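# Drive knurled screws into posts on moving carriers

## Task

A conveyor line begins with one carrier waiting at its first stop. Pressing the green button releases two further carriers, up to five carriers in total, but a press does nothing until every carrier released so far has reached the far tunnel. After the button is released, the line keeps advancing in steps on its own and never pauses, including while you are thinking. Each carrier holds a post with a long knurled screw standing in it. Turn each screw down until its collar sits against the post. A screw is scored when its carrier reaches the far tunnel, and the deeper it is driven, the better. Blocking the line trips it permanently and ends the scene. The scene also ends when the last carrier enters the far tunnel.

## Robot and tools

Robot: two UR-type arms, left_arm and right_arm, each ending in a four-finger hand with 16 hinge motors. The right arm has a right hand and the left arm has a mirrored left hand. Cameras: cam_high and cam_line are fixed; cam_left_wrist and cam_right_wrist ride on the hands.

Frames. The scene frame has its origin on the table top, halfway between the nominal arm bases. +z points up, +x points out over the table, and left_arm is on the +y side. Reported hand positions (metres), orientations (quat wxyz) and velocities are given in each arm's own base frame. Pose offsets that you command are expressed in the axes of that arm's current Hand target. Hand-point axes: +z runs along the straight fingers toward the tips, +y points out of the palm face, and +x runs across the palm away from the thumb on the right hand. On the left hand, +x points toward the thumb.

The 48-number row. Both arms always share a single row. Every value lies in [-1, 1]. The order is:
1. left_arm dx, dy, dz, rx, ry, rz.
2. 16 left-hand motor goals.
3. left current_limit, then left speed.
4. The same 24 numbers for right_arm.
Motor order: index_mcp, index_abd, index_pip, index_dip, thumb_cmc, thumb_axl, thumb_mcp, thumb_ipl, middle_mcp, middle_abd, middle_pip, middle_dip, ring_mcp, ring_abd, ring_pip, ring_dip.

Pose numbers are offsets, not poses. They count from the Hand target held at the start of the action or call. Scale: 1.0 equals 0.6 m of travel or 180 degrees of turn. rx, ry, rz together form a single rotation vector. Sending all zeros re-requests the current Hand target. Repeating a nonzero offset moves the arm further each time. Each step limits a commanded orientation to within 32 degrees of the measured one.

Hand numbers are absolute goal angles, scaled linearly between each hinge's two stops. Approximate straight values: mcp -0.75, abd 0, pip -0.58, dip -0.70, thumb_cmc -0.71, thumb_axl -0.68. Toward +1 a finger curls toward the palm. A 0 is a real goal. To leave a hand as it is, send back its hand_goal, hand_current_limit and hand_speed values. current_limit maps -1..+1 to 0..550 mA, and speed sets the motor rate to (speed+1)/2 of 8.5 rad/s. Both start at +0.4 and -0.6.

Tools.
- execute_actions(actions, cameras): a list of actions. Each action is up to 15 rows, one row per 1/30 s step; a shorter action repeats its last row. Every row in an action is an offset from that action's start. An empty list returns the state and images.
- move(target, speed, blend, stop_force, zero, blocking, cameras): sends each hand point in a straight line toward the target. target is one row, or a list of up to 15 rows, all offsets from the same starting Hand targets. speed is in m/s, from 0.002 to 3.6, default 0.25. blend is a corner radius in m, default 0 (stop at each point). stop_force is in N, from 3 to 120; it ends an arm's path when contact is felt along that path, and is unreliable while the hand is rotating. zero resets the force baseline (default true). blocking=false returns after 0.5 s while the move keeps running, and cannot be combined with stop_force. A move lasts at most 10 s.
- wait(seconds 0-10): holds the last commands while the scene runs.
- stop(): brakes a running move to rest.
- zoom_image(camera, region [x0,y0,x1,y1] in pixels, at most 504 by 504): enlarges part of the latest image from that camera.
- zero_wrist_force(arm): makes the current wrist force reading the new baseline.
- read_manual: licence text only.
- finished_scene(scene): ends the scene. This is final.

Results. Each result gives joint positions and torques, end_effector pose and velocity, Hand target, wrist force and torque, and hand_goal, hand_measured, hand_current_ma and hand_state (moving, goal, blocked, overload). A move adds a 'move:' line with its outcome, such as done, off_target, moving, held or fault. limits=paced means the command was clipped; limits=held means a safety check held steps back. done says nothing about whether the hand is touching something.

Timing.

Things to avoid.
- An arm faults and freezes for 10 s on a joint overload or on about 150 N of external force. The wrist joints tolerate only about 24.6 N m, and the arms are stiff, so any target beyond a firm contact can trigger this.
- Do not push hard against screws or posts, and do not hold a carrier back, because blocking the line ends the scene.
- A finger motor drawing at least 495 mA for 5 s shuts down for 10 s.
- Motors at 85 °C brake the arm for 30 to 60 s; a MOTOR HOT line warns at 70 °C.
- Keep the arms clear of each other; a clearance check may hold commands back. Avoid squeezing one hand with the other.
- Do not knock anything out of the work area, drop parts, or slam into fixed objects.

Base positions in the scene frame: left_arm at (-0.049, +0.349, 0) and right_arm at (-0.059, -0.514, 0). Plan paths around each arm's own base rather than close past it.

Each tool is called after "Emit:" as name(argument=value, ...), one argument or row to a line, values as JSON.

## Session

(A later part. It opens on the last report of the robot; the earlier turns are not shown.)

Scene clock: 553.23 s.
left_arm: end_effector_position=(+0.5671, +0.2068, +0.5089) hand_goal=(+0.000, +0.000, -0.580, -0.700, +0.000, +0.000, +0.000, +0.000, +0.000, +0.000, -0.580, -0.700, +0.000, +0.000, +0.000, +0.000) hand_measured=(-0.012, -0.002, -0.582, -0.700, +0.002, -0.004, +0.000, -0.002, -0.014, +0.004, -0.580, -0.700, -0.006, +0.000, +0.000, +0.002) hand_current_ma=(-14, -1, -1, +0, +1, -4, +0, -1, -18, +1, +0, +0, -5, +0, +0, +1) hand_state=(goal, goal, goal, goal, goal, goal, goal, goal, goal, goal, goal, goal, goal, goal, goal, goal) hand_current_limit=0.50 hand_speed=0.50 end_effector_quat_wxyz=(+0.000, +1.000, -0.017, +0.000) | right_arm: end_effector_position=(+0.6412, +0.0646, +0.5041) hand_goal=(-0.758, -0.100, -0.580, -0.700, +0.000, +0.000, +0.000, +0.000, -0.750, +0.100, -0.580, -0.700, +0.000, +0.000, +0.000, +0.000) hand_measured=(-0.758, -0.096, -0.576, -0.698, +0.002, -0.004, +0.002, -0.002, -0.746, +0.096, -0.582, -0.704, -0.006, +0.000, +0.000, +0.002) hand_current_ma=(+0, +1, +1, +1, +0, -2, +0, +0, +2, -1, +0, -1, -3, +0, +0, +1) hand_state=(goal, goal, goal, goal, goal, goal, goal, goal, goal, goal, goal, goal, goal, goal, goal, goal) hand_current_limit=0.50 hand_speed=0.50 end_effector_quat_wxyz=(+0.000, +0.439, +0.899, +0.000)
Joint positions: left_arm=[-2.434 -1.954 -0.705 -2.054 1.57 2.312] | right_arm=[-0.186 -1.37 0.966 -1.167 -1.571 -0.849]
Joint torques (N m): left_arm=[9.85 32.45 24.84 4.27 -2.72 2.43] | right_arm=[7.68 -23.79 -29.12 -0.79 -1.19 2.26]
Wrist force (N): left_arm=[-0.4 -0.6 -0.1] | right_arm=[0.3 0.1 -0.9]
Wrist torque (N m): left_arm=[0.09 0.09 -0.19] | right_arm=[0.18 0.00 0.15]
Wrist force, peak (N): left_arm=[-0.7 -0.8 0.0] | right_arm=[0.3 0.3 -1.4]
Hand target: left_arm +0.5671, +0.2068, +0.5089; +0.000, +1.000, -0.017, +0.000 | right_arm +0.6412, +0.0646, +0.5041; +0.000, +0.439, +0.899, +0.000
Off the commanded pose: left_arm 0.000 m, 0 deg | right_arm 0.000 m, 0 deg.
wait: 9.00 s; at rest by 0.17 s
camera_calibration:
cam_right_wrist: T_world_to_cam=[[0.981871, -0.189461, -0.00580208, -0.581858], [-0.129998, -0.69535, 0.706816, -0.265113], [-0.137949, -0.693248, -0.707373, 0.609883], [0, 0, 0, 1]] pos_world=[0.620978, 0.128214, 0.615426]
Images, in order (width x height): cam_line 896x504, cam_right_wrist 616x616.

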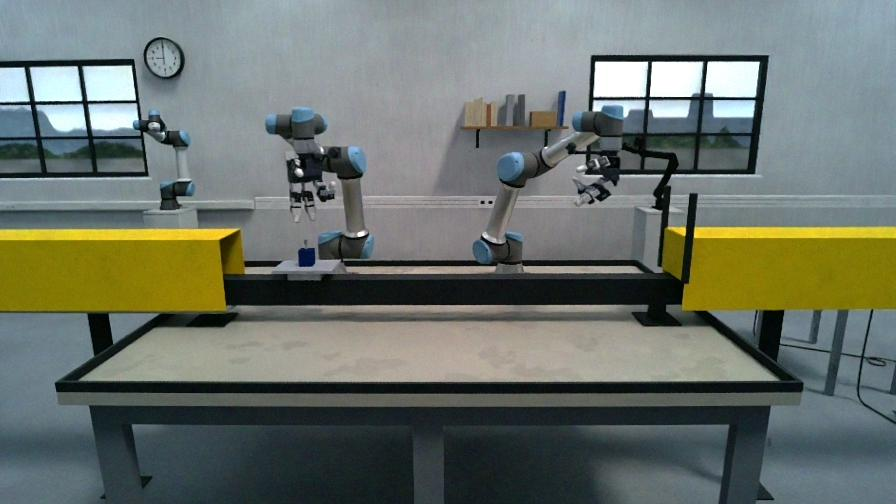

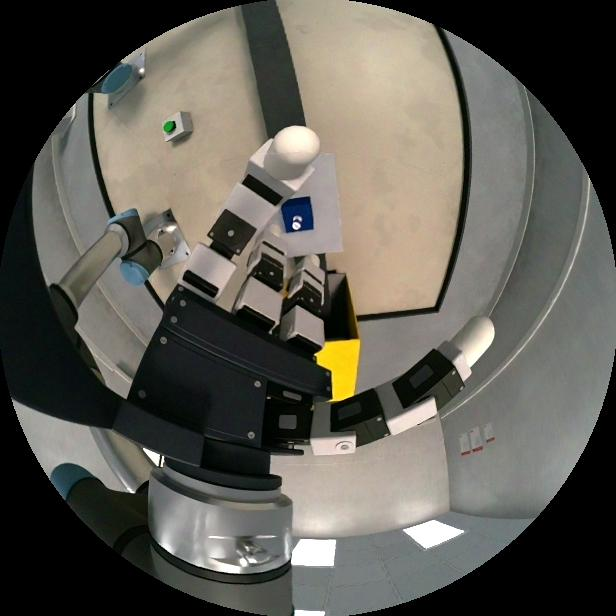

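Emit:
move(
  target=[0,0,0,0,0,0,0,0,-0.58,-0.7,0,0,0,0,0,0,-0.58,-0.7,0,0,0,0,0.5,0.5,0,0,0.141,0,0,0,-0.758,-0.1,-0.58,-0.7,0,0,0,0,-0.75,0.1,-0.58,-0.7,0,0,0,0,0.5,0.5],
  speed=0.2,
)

Emit:
execute_actions(
  actions=[
    [[0,0,0,0,0,0,0,0,-0.58,-0.7,0,0,0,0,0,0,-0.58,-0.7,0,0,0,0,0.5,0.5,0,0,0,0,0,0,-0.758,0.23,-0.58,-0.7,0,0,0,0,-0.75,-0.23,-0.58,-0.7,0,0,0,0,0.5,0.5]],
    [[0,0,0,0,0,0,0,0,-0.58,-0.7,0,0,0,0,0,0,-0.58,-0.7,0,0,0,0,0.5,0.5,0,0,0,0,0,0,-0.838,0.23,-0.58,-0.7,0,0,0,0,-0.67,-0.23,-0.58,-0.7,0,0,0,0,0.5,0.5]],
  ],
)

Emit:
execute_actions(
  actions=[
    [[0,0,0,0,0,0,0,0,-0.58,-0.7,0,0,0,0,0,0,-0.58,-0.7,0,0,0,0,0.5,0.5,0,0,0,0,0,0,-0.838,0,-0.58,-0.7,0,0,0,0,-0.67,0,-0.58,-0.7,0,0,0,0,0.5,0.5],[0,0,0,0,0,0,0,0,-0.58,-0.7,0,0,0,0,0,0,-0.58,-0.7,0,0,0,0,0.5,0.5,0,0,0.0009,0,0,0,-0.758,0,-0.58,-0.7,0,0,0,0,-0.75,0,-0.58,-0.7,0,0,0,0,0.5,0.5],[0,0,0,0,0,0,0,0,-0.58,-0.7,0,0,0,0,0,0,-0.58,-0.7,0,0,0,0,0.5,0.5,0,0,0.0009,0,0,0,-0.758,0,-0.58,-0.7,0,0,0,0,-0.75,0,-0.58,-0.7,0,0,0,0,0.5,0.5],[0,0,0,0,0,0,0,0,-0.58,-0.7,0,0,0,0,0,0,-0.58,-0.7,0,0,0,0,0.5,0.5,0,0,0.0009,0,0,0,-0.758,0.23,-0.58,-0.7,0,0,0,0,-0.75,-0.23,-0.58,-0.7,0,0,0,0,0.5,0.5],[0,0,0,0,0,0,0,0,-0.58,-0.7,0,0,0,0,0,0,-0.58,-0.7,0,0,0,0,0.5,0.5,0,0,0.0009,0,0,0,-0.758,0.23,-0.58,-0.7,0,0,0,0,-0.75,-0.23,-0.58,-0.7,0,0,0,0,0.5,0.5],[0,0,0,0,0,0,0,0,-0.58,-0.7,0,0,0,0,0,0,-0.58,-0.7,0,0,0,0,0.5,0.5,0,0,0.0009,0,0,0,-0.838,0.23,-0.58,-0.7,0,0,0,0,-0.67,-0.23,-0.58,-0.7,0,0,0,0,0.5,0.5]],
    [[0,0,0,0,0,0,0,0,-0.58,-0.7,0,0,0,0,0,0,-0.58,-0.7,0,0,0,0,0.5,0.5,0,0,0,0,0,0,-0.838,0,-0.58,-0.7,0,0,0,0,-0.67,0,-0.58,-0.7,0,0,0,0,0.5,0.5],[0,0,0,0,0,0,0,0,-0.58,-0.7,0,0,0,0,0,0,-0.58,-0.7,0,0,0,0,0.5,0.5,0,0,0.0009,0,0,0,-0.758,0,-0.58,-0.7,0,0,0,0,-0.75,0,-0.58,-0.7,0,0,0,0,0.5,0.5],[0,0,0,0,0,0,0,0,-0.58,-0.7,0,0,0,0,0,0,-0.58,-0.7,0,0,0,0,0.5,0.5,0,0,0.0009,0,0,0,-0.758,0,-0.58,-0.7,0,0,0,0,-0.75,0,-0.58,-0.7,0,0,0,0,0.5,0.5],[0,0,0,0,0,0,0,0,-0.58,-0.7,0,0,0,0,0,0,-0.58,-0.7,0,0,0,0,0.5,0.5,0,0,0.0009,0,0,0,-0.758,0.23,-0.58,-0.7,0,0,0,0,-0.75,-0.23,-0.58,-0.7,0,0,0,0,0.5,0.5],[0,0,0,0,0,0,0,0,-0.58,-0.7,0,0,0,0,0,0,-0.58,-0.7,0,0,0,0,0.5,0.5,0,0,0.0009,0,0,0,-0.758,0.23,-0.58,-0.7,0,0,0,0,-0.75,-0.23,-0.58,-0.7,0,0,0,0,0.5,0.5],[0,0,0,0,0,0,0,0,-0.58,-0.7,0,0,0,0,0,0,-0.58,-0.7,0,0,0,0,0.5,0.5,0,0,0.0009,0,0,0,-0.838,0.23,-0.58,-0.7,0,0,0,0,-0.67,-0.23,-0.58,-0.7,0,0,0,0,0.5,0.5]],
  ],
)

Scene clock: 555.87 s.
left_arm: end_effector_position=(+0.5671, +0.2068, +0.5089) hand_goal=(+0.000, +0.000, -0.580, -0.700, +0.000, +0.000, +0.000, +0.000, +0.000, +0.000, -0.580, -0.700, +0.000, +0.000, +0.000, +0.000) hand_measured=(-0.012, -0.002, -0.582, -0.700, +0.002, -0.004, +0.000, -0.002, -0.014, +0.004, -0.580, -0.700, -0.006, +0.000, +0.000, +0.002) hand_current_ma=(-14, -1, -1, +0, +1, -4, +0, -1, -18, +1, +0, +0, -5, +0, +0, +1) hand_state=(goal, goal, goal, goal, goal, goal, goal, goal, goal, goal, goal, goal, goal, goal, goal, goal) hand_current_limit=0.50 hand_speed=0.50 end_effector_quat_wxyz=(+0.000, +1.000, -0.017, +0.000) | right_arm: end_effector_position=(+0.6413, +0.0646, +0.4195) hand_goal=(-0.758, -0.100, -0.580, -0.700, +0.000, +0.000, +0.000, +0.000, -0.750, +0.100, -0.580, -0.700, +0.000, +0.000, +0.000, +0.000) hand_measured=(-0.758, -0.096, -0.576, -0.698, +0.002, -0.004, +0.002, -0.002, -0.746, +0.096, -0.582, -0.704, -0.006, +0.000, +0.000, +0.002) hand_current_ma=(+0, +1, +1, +1, +0, -2, +0, +0, +2, -1, +0, -1, -3, +0, +0, +1) hand_state=(goal, goal, goal, goal, goal, goal, goal, goal, goal, goal, goal, goal, goal, goal, goal, goal) hand_current_limit=0.50 hand_speed=0.50 end_effector_quat_wxyz=(+0.000, +0.439, +0.899, +0.000)
Joint positions: left_arm=[-2.434 -1.954 -0.705 -2.054 1.57 2.312] | right_arm=[-0.186 -1.433 1.265 -1.404 -1.571 -0.849]
Joint torques (N m): left_arm=[8.92 32.62 24.35 4.05 -2.79 2.32] | right_arm=[-6.02 -41.41 -17.32 -4.42 1.78 -2.83]
Wrist force (N): left_arm=[-0.5 -0.5 0.1] | right_arm=[0.3 0.1 -0.9]
Wrist torque (N m): left_arm=[0.10 0.10 -0.19] | right_arm=[0.19 0.00 0.06]
Wrist force, peak (N): left_arm=[-0.7 -0.8 0.1] | right_arm=[0.6 0.0 -2.0]
Hand target: left_arm +0.5671, +0.2068, +0.5089; +0.000, +1.000, -0.017, +0.000 | right_arm +0.6413, +0.0646, +0.4195; +0.000, +0.439, +0.899, +0.000
Off the commanded pose: left_arm 0.000 m, 0 deg | right_arm 0.000 m, 0 deg.
move: done

Scene clock: 557.07 s.
left_arm: end_effector_position=(+0.5671, +0.2068, +0.5089) hand_goal=(+0.000, +0.000, -0.580, -0.700, +0.000, +0.000, +0.000, +0.000, +0.000, +0.000, -0.580, -0.700, +0.000, +0.000, +0.000, +0.000) hand_measured=(-0.012, -0.002, -0.582, -0.700, +0.002, -0.004, +0.000, -0.002, -0.014, +0.004, -0.580, -0.700, -0.006, +0.000, +0.000, +0.002) hand_current_ma=(-14, -1, -1, +0, +1, -4, +0, -1, -18, +1, +0, +0, -5, +0, +0, +1) hand_state=(goal, goal, goal, goal, goal, goal, goal, goal, goal, goal, goal, goal, goal, goal, goal, goal) hand_current_limit=0.50 hand_speed=0.50 end_effector_quat_wxyz=(+0.000, +1.000, -0.017, +0.000) | right_arm: end_effector_position=(+0.6413, +0.0646, +0.4195) hand_goal=(-0.838, +0.230, -0.580, -0.700, +0.000, +0.000, +0.000, +0.000, -0.670, -0.230, -0.580, -0.700, +0.000, +0.000, +0.000, +0.000) hand_measured=(-0.820, +0.106, -0.578, -0.702, +0.002, -0.004, +0.002, -0.002, -0.684, -0.106, -0.582, -0.700, -0.006, +0.000, +0.000, +0.002) hand_current_ma=(+17, -274, +0, +0, +0, -2, +0, +0, -11, +271, +0, +0, -3, +0, +0, +1) hand_state=(goal, blocked, goal, goal, goal, goal, goal, goal, goal, blocked, goal, goal, goal, goal, goal, goal) hand_current_limit=0.50 hand_speed=0.50 end_effector_quat_wxyz=(+0.000, +0.439, +0.899, +0.000)
Joint positions: left_arm=[-2.434 -1.954 -0.705 -2.054 1.57 2.312] | right_arm=[-0.186 -1.433 1.265 -1.404 -1.571 -0.849]
Joint torques (N m): left_arm=[8.89 33.21 24.75 4 -2.89 2.26] | right_arm=[-5.46 -39.55 -20 -3.02 1.77 -2.63]
Wrist force (N): left_arm=[-0.8 -0.5 0.1] | right_arm=[0.1 0.0 -0.9]
Wrist torque (N m): left_arm=[0.11 0.13 -0.23] | right_arm=[0.19 0.03 0.05]
Wrist force, peak (N): left_arm=[-0.7 -0.7 0.0] | right_arm=[0.1 0.1 3.1]
Hand target: left_arm +0.5671, +0.2068, +0.5089; +0.000, +1.000, -0.017, +0.000 | right_arm +0.6413, +0.0646, +0.4195; +0.000, +0.439, +0.899, +0.000
Off the commanded pose: left_arm 0.000 m, 0 deg | right_arm 0.000 m, 0 deg.

Scene clock: 558.27 s.
left_arm: end_effector_position=(+0.5671, +0.2068, +0.5089) hand_goal=(+0.000, +0.000, -0.580, -0.700, +0.000, +0.000, +0.000, +0.000, +0.000, +0.000, -0.580, -0.700, +0.000, +0.000, +0.000, +0.000) hand_measured=(-0.012, -0.002, -0.582, -0.700, +0.002, -0.004, +0.000, -0.002, -0.014, +0.004, -0.580, -0.700, -0.006, +0.000, +0.000, +0.002) hand_current_ma=(-14, -1, -1, +0, +1, -4, +0, -1, -18, +1, +0, +0, -5, +0, +0, +1) hand_state=(goal, goal, goal, goal, goal, goal, goal, goal, goal, goal, goal, goal, goal, goal, goal, goal) hand_current_limit=0.50 hand_speed=0.50 end_effector_quat_wxyz=(+0.000, +1.000, -0.017, +0.000) | right_arm: end_effector_position=(+0.6413, +0.0646, +0.4184) hand_goal=(-0.838, +0.230, -0.580, -0.700, +0.000, +0.000, +0.000, +0.000, -0.670, -0.230, -0.580, -0.700, +0.000, +0.000, +0.000, +0.000) hand_measured=(-0.820, +0.106, -0.578, -0.700, +0.002, -0.004, +0.002, -0.002, -0.686, -0.106, -0.582, -0.700, -0.006, +0.000, +0.000, +0.002) hand_current_ma=(+18, -273, +1, +0, +0, -2, +0, +0, -13, +271, -1, +0, -3, +0, +0, +1) hand_state=(goal, blocked, goal, goal, goal, goal, goal, goal, goal, blocked, goal, goal, goal, goal, goal, goal) hand_current_limit=0.50 hand_speed=0.50 end_effector_quat_wxyz=(+0.000, +0.439, +0.899, +0.000)
Joint positions: left_arm=[-2.434 -1.954 -0.705 -2.054 1.57 2.312] | right_arm=[-0.186 -1.433 1.269 -1.407 -1.571 -0.849]
Joint torques (N m): left_arm=[9.15 31.71 24.29 4.01 -2.46 2.39] | right_arm=[-4.72 -41.92 -15.68 -4.43 1.5 -2.35]
Wrist force (N): left_arm=[-0.6 -0.5 0.1] | right_arm=[0.0 0.2 -1.2]
Wrist torque (N m): left_arm=[0.09 0.12 -0.21] | right_arm=[0.22 0.04 0.05]
Wrist force, peak (N): left_arm=[-0.7 -0.8 0.3] | right_arm=[0.3 0.0 -1.4]
Hand target: left_arm +0.5671, +0.2068, +0.5089; +0.000, +1.000, -0.017, +0.000 | right_arm +0.6413, +0.0646, +0.4184; +0.000, +0.439, +0.899, +0.000
Off the commanded pose: left_arm 0.000 m, 0 deg | right_arm 0.000 m, 0 deg.

Emit:
execute_actions(
  actions=[
    [[0,0,0,0,0,0,0,0,-0.58,-0.7,0,0,0,0,0,0,-0.58,-0.7,0,0,0,0,0.5,0.5,0,0,0,0,0,0,-0.838,0,-0.58,-0.7,0,0,0,0,-0.67,0,-0.58,-0.7,0,0,0,0,0.5,0.5],[0,0,0,0,0,0,0,0,-0.58,-0.7,0,0,0,0,0,0,-0.58,-0.7,0,0,0,0,0.5,0.5,0,0,0.0006,0,0,0,-0.758,0,-0.58,-0.7,0,0,0,0,-0.75,0,-0.58,-0.7,0,0,0,0,0.5,0.5],[0,0,0,0,0,0,0,0,-0.58,-0.7,0,0,0,0,0,0,-0.58,-0.7,0,0,0,0,0.5,0.5,0,0,0.0006,0,0,0,-0.758,0,-0.58,-0.7,0,0,0,0,-0.75,0,-0.58,-0.7,0,0,0,0,0.5,0.5],[0,0,0,0,0,0,0,0,-0.58,-0.7,0,0,0,0,0,0,-0.58,-0.7,0,0,0,0,0.5,0.5,0,0,0.0006,0,0,0,-0.758,0.23,-0.58,-0.7,0,0,0,0,-0.75,-0.23,-0.58,-0.7,0,0,0,0,0.5,0.5],[0,0,0,0,0,0,0,0,-0.58,-0.7,0,0,0,0,0,0,-0.58,-0.7,0,0,0,0,0.5,0.5,0,0,0.0006,0,0,0,-0.758,0.23,-0.58,-0.7,0,0,0,0,-0.75,-0.23,-0.58,-0.7,0,0,0,0,0.5,0.5],[0,0,0,0,0,0,0,0,-0.58,-0.7,0,0,0,0,0,0,-0.58,-0.7,0,0,0,0,0.5,0.5,0,0,0.0006,0,0,0,-0.838,0.23,-0.58,-0.7,0,0,0,0,-0.67,-0.23,-0.58,-0.7,0,0,0,0,0.5,0.5]],
    [[0,0,0,0,0,0,0,0,-0.58,-0.7,0,0,0,0,0,0,-0.58,-0.7,0,0,0,0,0.5,0.5,0,0,0,0,0,0,-0.838,0,-0.58,-0.7,0,0,0,0,-0.67,0,-0.58,-0.7,0,0,0,0,0.5,0.5],[0,0,0,0,0,0,0,0,-0.58,-0.7,0,0,0,0,0,0,-0.58,-0.7,0,0,0,0,0.5,0.5,0,0,0.0006,0,0,0,-0.758,0,-0.58,-0.7,0,0,0,0,-0.75,0,-0.58,-0.7,0,0,0,0,0.5,0.5],[0,0,0,0,0,0,0,0,-0.58,-0.7,0,0,0,0,0,0,-0.58,-0.7,0,0,0,0,0.5,0.5,0,0,0.0006,0,0,0,-0.758,0,-0.58,-0.7,0,0,0,0,-0.75,0,-0.58,-0.7,0,0,0,0,0.5,0.5],[0,0,0,0,0,0,0,0,-0.58,-0.7,0,0,0,0,0,0,-0.58,-0.7,0,0,0,0,0.5,0.5,0,0,0.0006,0,0,0,-0.758,0.23,-0.58,-0.7,0,0,0,0,-0.75,-0.23,-0.58,-0.7,0,0,0,0,0.5,0.5],[0,0,0,0,0,0,0,0,-0.58,-0.7,0,0,0,0,0,0,-0.58,-0.7,0,0,0,0,0.5,0.5,0,0,0.0006,0,0,0,-0.758,0.23,-0.58,-0.7,0,0,0,0,-0.75,-0.23,-0.58,-0.7,0,0,0,0,0.5,0.5],[0,0,0,0,0,0,0,0,-0.58,-0.7,0,0,0,0,0,0,-0.58,-0.7,0,0,0,0,0.5,0.5,0,0,0.0006,0,0,0,-0.838,0.23,-0.58,-0.7,0,0,0,0,-0.67,-0.23,-0.58,-0.7,0,0,0,0,0.5,0.5]],
  ],
)

Scene clock: 560.37 s.
left_arm: end_effector_position=(+0.5671, +0.2068, +0.5089) hand_goal=(+0.000, +0.000, -0.580, -0.700, +0.000, +0.000, +0.000, +0.000, +0.000, +0.000, -0.580, -0.700, +0.000, +0.000, +0.000, +0.000) hand_measured=(-0.012, -0.002, -0.582, -0.700, +0.002, -0.004, +0.000, -0.002, -0.014, +0.004, -0.580, -0.700, -0.006, +0.000, +0.000, +0.002) hand_current_ma=(-14, -1, -1, +0, +1, -4, +0, -1, -18, +1, +0, +0, -5, +0, +0, +1) hand_state=(goal, goal, goal, goal, goal, goal, goal, goal, goal, goal, goal, goal, goal, goal, goal, goal) hand_current_limit=0.50 hand_speed=0.50 end_effector_quat_wxyz=(+0.000, +1.000, -0.017, +0.000) | right_arm: end_effector_position=(+0.6413, +0.0646, +0.4177) hand_goal=(-0.838, +0.230, -0.580, -0.700, +0.000, +0.000, +0.000, +0.000, -0.670, -0.230, -0.580, -0.700, +0.000, +0.000, +0.000, +0.000) hand_measured=(-0.776, +0.082, -0.562, -0.692, +0.002, -0.004, +0.002, -0.002, -0.730, -0.080, -0.594, -0.708, -0.006, +0.000, +0.000, +0.002) hand_current_ma=(+123, -359, +14, +4, +0, -2, +0, +0, -116, +363, -11, -5, -3, +0, +0, +1) hand_state=(blocked, blocked, goal, goal, goal, goal, goal, goal, blocked, blocked, goal, goal, goal, goal, goal, goal) hand_current_limit=0.50 hand_speed=0.50 end_effector_quat_wxyz=(+0.000, +0.439, +0.899, +0.000)
Joint positions: left_arm=[-2.434 -1.954 -0.705 -2.054 1.57 2.312] | right_arm=[-0.186 -1.434 1.271 -1.409 -1.571 -0.849]
Joint torques (N m): left_arm=[9.25 33.23 24.4 4.07 -2.69 2.38] | right_arm=[-3.24 -40.59 -15.66 -4.37 1.22 -1.84]
Wrist force (N): left_arm=[-0.6 -0.5 0.0] | right_arm=[0.0 -0.1 -2.5]
Wrist torque (N m): left_arm=[0.10 0.11 -0.20] | right_arm=[0.29 0.09 0.01]
Wrist force, peak (N): left_arm=[-0.7 -0.7 0.2] | right_arm=[0.0 -0.1 -2.5]
Hand target: left_arm +0.5671, +0.2068, +0.5089; +0.000, +1.000, -0.017, +0.000 | right_arm +0.6413, +0.0646, +0.4177; +0.000, +0.439, +0.899, +0.000
Off the commanded pose: left_arm 0.000 m, 0 deg | right_arm 0.000 m, 0 deg.

Emit:
execute_actions(
  actions=[
    [[0,0,0,0,0,0,0,0,-0.58,-0.7,0,0,0,0,0,0,-0.58,-0.7,0,0,0,0,0.5,0.5,0,0,0,0,0,0,-0.77,-0.08,-0.58,-0.7,0,0,0,0,-0.735,0.08,-0.58,-0.7,0,0,0,0,0.5,0.5]],
  ],
)

Emit:
move(
  target=[0,0,0,0,0,0,0,0,-0.58,-0.7,0,0,0,0,0,0,-0.58,-0.7,0,0,0,0,0.5,0.5,0,0,-0.1452,0,0,0,-0.758,-0.1,-0.58,-0.7,0,0,0,0,-0.75,0.1,-0.58,-0.7,0,0,0,0,0.5,0.5],
  speed=0.25,
  cameras=["cam_right_wrist"],
)

Emit:
zoom_image(
  camera="cam_right_wrist",
  region=[246, 180, 326, 260],
)

Scene clock: 561.37 s.
left_arm: end_effector_position=(+0.5671, +0.2068, +0.5089) hand_goal=(+0.000, +0.000, -0.580, -0.700, +0.000, +0.000, +0.000, +0.000, +0.000, +0.000, -0.580, -0.700, +0.000, +0.000, +0.000, +0.000) hand_measured=(-0.012, -0.002, -0.582, -0.700, +0.002, -0.004, +0.000, -0.002, -0.014, +0.004, -0.580, -0.700, -0.006, +0.000, +0.000, +0.002) hand_current_ma=(-14, -1, -1, +0, +1, -4, +0, -1, -18, +1, +0, +0, -5, +0, +0, +1) hand_state=(goal, goal, goal, goal, goal, goal, goal, goal, goal, goal, goal, goal, goal, goal, goal, goal) hand_current_limit=0.50 hand_speed=0.50 end_effector_quat_wxyz=(+0.000, +1.000, -0.017, +0.000) | right_arm: end_effector_position=(+0.6413, +0.0646, +0.4177) hand_goal=(-0.770, -0.080, -0.580, -0.700, +0.000, +0.000, +0.000, +0.000, -0.736, +0.080, -0.580, -0.700, +0.000, +0.000, +0.000, +0.000) hand_measured=(-0.766, -0.080, -0.576, -0.698, +0.002, -0.004, +0.002, -0.002, -0.738, +0.080, -0.582, -0.704, -0.006, +0.000, +0.000, +0.002) hand_current_ma=(+2, +0, +1, +1, +0, -2, +0, +0, +0, +0, -1, -1, -3, +0, +0, +1) hand_state=(goal, goal, goal, goal, goal, goal, goal, goal, goal, goal, goal, goal, goal, goal, goal, goal) hand_current_limit=0.50 hand_speed=0.50 end_effector_quat_wxyz=(+0.000, +0.439, +0.899, +0.000)
Joint positions: left_arm=[-2.434 -1.954 -0.705 -2.054 1.57 2.312] | right_arm=[-0.186 -1.434 1.271 -1.409 -1.571 -0.849]
Joint torques (N m): left_arm=[9.33 33.05 22.76 4.15 -2.71 2.32] | right_arm=[-1.99 -39.8 -17.42 -4.08 1.07 -1.56]
Wrist force (N): left_arm=[-0.5 -0.6 0.2] | right_arm=[0.4 0.1 -1.0]
Wrist torque (N m): left_arm=[0.07 0.11 -0.20] | right_arm=[0.21 -0.01 0.07]
Wrist force, peak (N): left_arm=[-0.7 -0.7 0.0] | right_arm=[0.2 0.1 -2.7]
Hand target: left_arm +0.5671, +0.2068, +0.5089; +0.000, +1.000, -0.017, +0.000 | right_arm +0.6413, +0.0646, +0.4177; +0.000, +0.439, +0.899, +0.000
Off the commanded pose: left_arm 0.000 m, 0 deg | right_arm 0.000 m, 0 deg.

Scene clock: 562.50 s.
left_arm: end_effector_position=(+0.5671, +0.2068, +0.5089) hand_goal=(+0.000, +0.000, -0.580, -0.700, +0.000, +0.000, +0.000, +0.000, +0.000, +0.000, -0.580, -0.700, +0.000, +0.000, +0.000, +0.000) hand_measured=(-0.012, -0.002, -0.582, -0.700, +0.002, -0.004, +0.000, -0.002, -0.014, +0.004, -0.580, -0.700, -0.006, +0.000, +0.000, +0.002) hand_current_ma=(-14, -1, -1, +0, +1, -4, +0, -1, -18, +1, +0, +0, -5, +0, +0, +1) hand_state=(goal, goal, goal, goal, goal, goal, goal, goal, goal, goal, goal, goal, goal, goal, goal, goal) hand_current_limit=0.50 hand_speed=0.50 end_effector_quat_wxyz=(+0.000, +1.000, -0.017, +0.000) | right_arm: end_effector_position=(+0.6412, +0.0646, +0.5047) hand_goal=(-0.758, -0.100, -0.580, -0.700, +0.000, +0.000, +0.000, +0.000, -0.750, +0.100, -0.580, -0.700, +0.000, +0.000, +0.000, +0.000) hand_measured=(-0.758, -0.096, -0.576, -0.698, +0.002, -0.004, +0.002, -0.002, -0.746, +0.096, -0.582, -0.704, -0.006, +0.000, +0.000, +0.002) hand_current_ma=(+0, +1, +1, +1, +0, -2, +0, +0, +2, -1, +0, -1, -3, +0, +0, +1) hand_state=(goal, goal, goal, goal, goal, goal, goal, goal, goal, goal, goal, goal, goal, goal, goal, goal) hand_current_limit=0.50 hand_speed=0.50 end_effector_quat_wxyz=(+0.000, +0.439, +0.899, +0.000)
Joint positions: left_arm=[-2.434 -1.954 -0.705 -2.054 1.57 2.312] | right_arm=[-0.186 -1.37 0.963 -1.165 -1.571 -0.849]
Joint torques (N m): left_arm=[8.73 32.92 23.18 4.05 -2.72 2.3] | right_arm=[7.27 -23.18 -29.18 -0.37 -1.34 2.74]
Wrist force (N): left_arm=[-0.4 -0.7 0.0] | right_arm=[0.4 0.0 -1.1]
Wrist torque (N m): left_arm=[0.08 0.09 -0.19] | right_arm=[0.18 -0.01 0.16]
Wrist force, peak (N): left_arm=[-0.7 -0.7 0.0] | right_arm=[0.2 0.0 -2.2]
Hand target: left_arm +0.5671, +0.2068, +0.5089; +0.000, +1.000, -0.017, +0.000 | right_arm +0.6412, +0.0646, +0.5048; +0.000, +0.439, +0.899, +0.000
Off the commanded pose: left_arm 0.000 m, 0 deg | right_arm 0.000 m, 0 deg.
move: done
camera_calibration:
cam_right_wrist: T_world_to_cam=[[0.981871, -0.189461, -0.00580208, -0.581854], [-0.129998, -0.69535, 0.706816, -0.265608], [-0.137949, -0.693248, -0.707373, 0.610378], [0, 0, 0, 1]] pos_world=[0.620978, 0.128214, 0.616126]
Images, in order (width x height): cam_right_wrist 616x616.

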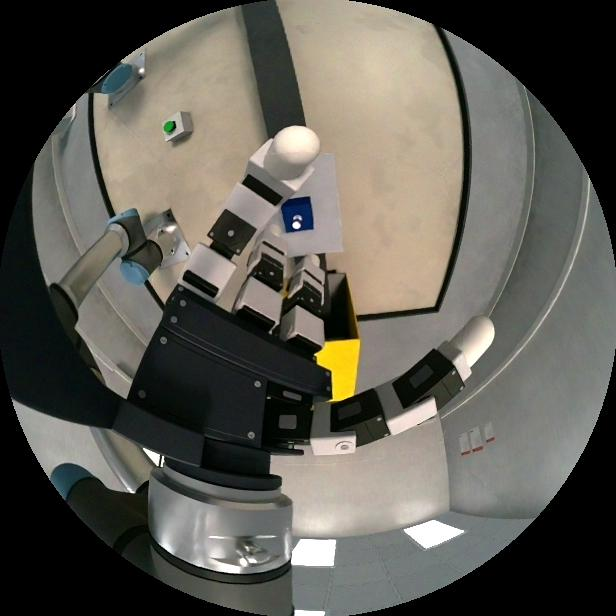

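Scaled by 6.300 from the camera's 616x616 image, which has a finer 880x880 frame.

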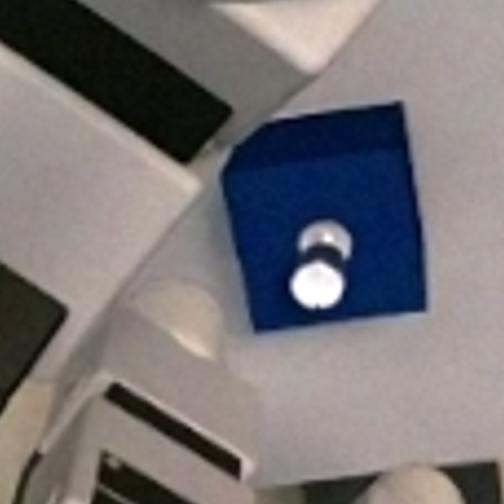

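Emit:
wait(
  seconds=10,
)

Emit:
wait(
  seconds=10,
)

Emit:
wait(
  seconds=8,
  cameras=["cam_line"],
)

Scene clock: 572.63 s.
left_arm: end_effector_position=(+0.5671, +0.2068, +0.5089) hand_goal=(+0.000, +0.000, -0.580, -0.700, +0.000, +0.000, +0.000, +0.000, +0.000, +0.000, -0.580, -0.700, +0.000, +0.000, +0.000, +0.000) hand_measured=(-0.012, -0.002, -0.582, -0.700, +0.002, -0.004, +0.000, -0.002, -0.014, +0.004, -0.580, -0.700, -0.006, +0.000, +0.000, +0.002) hand_current_ma=(-14, -1, -1, +0, +1, -4, +0, -1, -18, +1, +0, +0, -5, +0, +0, +1) hand_state=(goal, goal, goal, goal, goal, goal, goal, goal, goal, goal, goal, goal, goal, goal, goal, goal) hand_current_limit=0.50 hand_speed=0.50 end_effector_quat_wxyz=(+0.000, +1.000, -0.017, +0.000) | right_arm: end_effector_position=(+0.6412, +0.0646, +0.5048) hand_goal=(-0.758, -0.100, -0.580, -0.700, +0.000, +0.000, +0.000, +0.000, -0.750, +0.100, -0.580, -0.700, +0.000, +0.000, +0.000, +0.000) hand_measured=(-0.758, -0.096, -0.576, -0.698, +0.002, -0.004, +0.002, -0.002, -0.746, +0.096, -0.582, -0.704, -0.006, +0.000, +0.000, +0.002) hand_current_ma=(+0, +1, +1, +1, +0, -2, +0, +0, +2, -1, +0, -1, -3, +0, +0, +1) hand_state=(goal, goal, goal, goal, goal, goal, goal, goal, goal, goal, goal, goal, goal, goal, goal, goal) hand_current_limit=0.50 hand_speed=0.50 end_effector_quat_wxyz=(+0.000, +0.439, +0.899, +0.000)
Joint positions: left_arm=[-2.434 -1.954 -0.705 -2.054 1.57 2.312] | right_arm=[-0.186 -1.37 0.963 -1.165 -1.571 -0.849]
Joint torques (N m): left_arm=[8.71 32.63 20.71 3.97 -2.55 2.48] | right_arm=[7.38 -23.9 -28.6 -0.46 -1.25 2.66]
Wrist force (N): left_arm=[-0.6 -0.6 0.3] | right_arm=[0.5 0.3 -0.7]
Wrist torque (N m): left_arm=[0.07 0.11 -0.20] | right_arm=[0.20 -0.02 0.16]
Wrist force, peak (N): left_arm=[-0.8 -0.8 0.1] | right_arm=[0.5 -0.3 -1.3]
Hand target: left_arm +0.5671, +0.2068, +0.5089; +0.000, +1.000, -0.017, +0.000 | right_arm +0.6412, +0.0646, +0.5048; +0.000, +0.439, +0.899, +0.000
Off the commanded pose: left_arm 0.000 m, 0 deg | right_arm 0.000 m, 0 deg.
wait: 10.00 s; at rest by 0.03 s

Scene clock: 582.63 s.
left_arm: end_effector_position=(+0.5671, +0.2068, +0.5089) hand_goal=(+0.000, +0.000, -0.580, -0.700, +0.000, +0.000, +0.000, +0.000, +0.000, +0.000, -0.580, -0.700, +0.000, +0.000, +0.000, +0.000) hand_measured=(-0.012, -0.002, -0.582, -0.700, +0.002, -0.004, +0.000, -0.002, -0.014, +0.004, -0.580, -0.700, -0.006, +0.000, +0.000, +0.002) hand_current_ma=(-14, -1, -1, +0, +1, -4, +0, -1, -18, +1, +0, +0, -5, +0, +0, +1) hand_state=(goal, goal, goal, goal, goal, goal, goal, goal, goal, goal, goal, goal, goal, goal, goal, goal) hand_current_limit=0.50 hand_speed=0.50 end_effector_quat_wxyz=(+0.000, +1.000, -0.017, +0.000) | right_arm: end_effector_position=(+0.6412, +0.0646, +0.5048) hand_goal=(-0.758, -0.100, -0.580, -0.700, +0.000, +0.000, +0.000, +0.000, -0.750, +0.100, -0.580, -0.700, +0.000, +0.000, +0.000, +0.000) hand_measured=(-0.758, -0.096, -0.576, -0.698, +0.002, -0.004, +0.002, -0.002, -0.746, +0.096, -0.582, -0.704, -0.006, +0.000, +0.000, +0.002) hand_current_ma=(+0, +1, +1, +1, +0, -2, +0, +0, +2, -1, +0, -1, -3, +0, +0, +1) hand_state=(goal, goal, goal, goal, goal, goal, goal, goal, goal, goal, goal, goal, goal, goal, goal, goal) hand_current_limit=0.50 hand_speed=0.50 end_effector_quat_wxyz=(+0.000, +0.439, +0.899, +0.000)
Joint positions: left_arm=[-2.434 -1.954 -0.705 -2.054 1.57 2.312] | right_arm=[-0.186 -1.37 0.963 -1.165 -1.571 -0.849]
Joint torques (N m): left_arm=[9.26 33.14 19.57 3.92 -2.65 2.13] | right_arm=[7.36 -24.27 -28.77 -0.62 -1.23 2.57]
Wrist force (N): left_arm=[-0.5 -0.4 0.0] | right_arm=[0.3 0.2 -0.8]
Wrist torque (N m): left_arm=[0.13 0.10 -0.20] | right_arm=[0.20 0.00 0.16]
Wrist force, peak (N): left_arm=[-0.7 -0.8 0.1] | right_arm=[0.7 0.4 -1.4]
Hand target: left_arm +0.5671, +0.2068, +0.5089; +0.000, +1.000, -0.017, +0.000 | right_arm +0.6412, +0.0646, +0.5048; +0.000, +0.439, +0.899, +0.000
Off the commanded pose: left_arm 0.000 m, 0 deg | right_arm 0.000 m, 0 deg.
wait: 10.00 s; at rest by 0.17 s

Scene clock: 587.27 s.
left_arm: end_effector_position=(+0.5671, +0.2068, +0.5089) hand_goal=(+0.000, +0.000, -0.580, -0.700, +0.000, +0.000, +0.000, +0.000, +0.000, +0.000, -0.580, -0.700, +0.000, +0.000, +0.000, +0.000) hand_measured=(-0.012, -0.002, -0.582, -0.700, +0.002, -0.004, +0.000, -0.002, -0.014, +0.004, -0.580, -0.700, -0.006, +0.000, +0.000, +0.002) hand_current_ma=(-14, -1, -1, +0, +1, -4, +0, -1, -18, +1, +0, +0, -5, +0, +0, +1) hand_state=(goal, goal, goal, goal, goal, goal, goal, goal, goal, goal, goal, goal, goal, goal, goal, goal) hand_current_limit=0.50 hand_speed=0.50 end_effector_quat_wxyz=(+0.000, +1.000, -0.017, +0.000) | right_arm: end_effector_position=(+0.6412, +0.0646, +0.5048) hand_goal=(-0.758, -0.100, -0.580, -0.700, +0.000, +0.000, +0.000, +0.000, -0.750, +0.100, -0.580, -0.700, +0.000, +0.000, +0.000, +0.000) hand_measured=(-0.758, -0.096, -0.576, -0.698, +0.002, -0.004, +0.002, -0.002, -0.746, +0.096, -0.582, -0.704, -0.006, +0.000, +0.000, +0.002) hand_current_ma=(+0, +1, +1, +1, +0, -2, +0, +0, +2, -1, +0, -1, -3, +0, +0, +1) hand_state=(goal, goal, goal, goal, goal, goal, goal, goal, goal, goal, goal, goal, goal, goal, goal, goal) hand_current_limit=0.50 hand_speed=0.50 end_effector_quat_wxyz=(+0.000, +0.439, +0.899, +0.000)
Joint positions: left_arm=[-2.434 -1.954 -0.705 -2.054 1.57 2.312] | right_arm=[-0.186 -1.37 0.963 -1.165 -1.571 -0.849]
Joint torques (N m): no reading
Wrist force (N): left_arm=[-0.5 -0.4 0.0] | right_arm=[0.3 0.2 -0.9]
Wrist torque (N m): left_arm=[0.11 0.09 -0.20] | right_arm=[0.20 0.00 0.15]
Wrist force, peak (N): left_arm=[-0.8 -0.8 0.1] | right_arm=[0.6 0.0 -1.4]
wait: 4.63 of 8 s (the scene ended); at rest by 0.17 s
Images, in order (width x height): cam_line 896x504.
The task's run has ended: the event that ends the task has happened. This ends this scene only. If you have not yet called finished_scene for this scene, call it to go on to the next scene.

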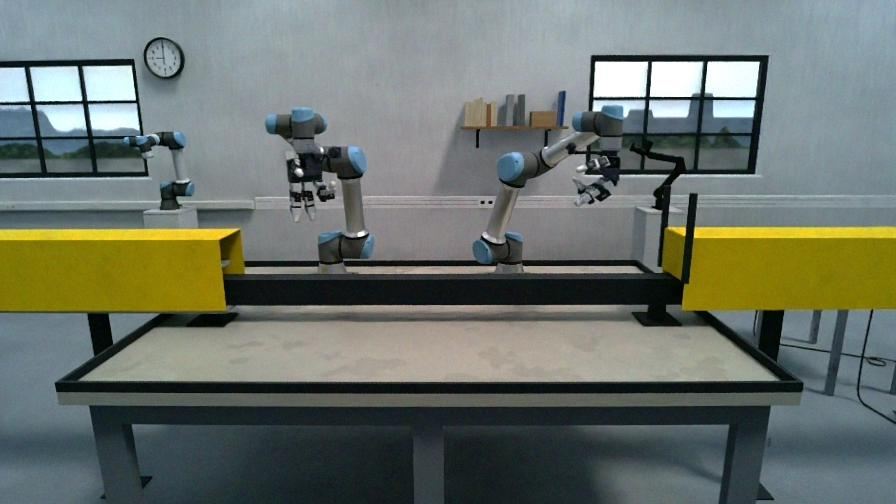

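Emit:
finished_scene(
  scene=1,
)

The scene is finished: the task was done.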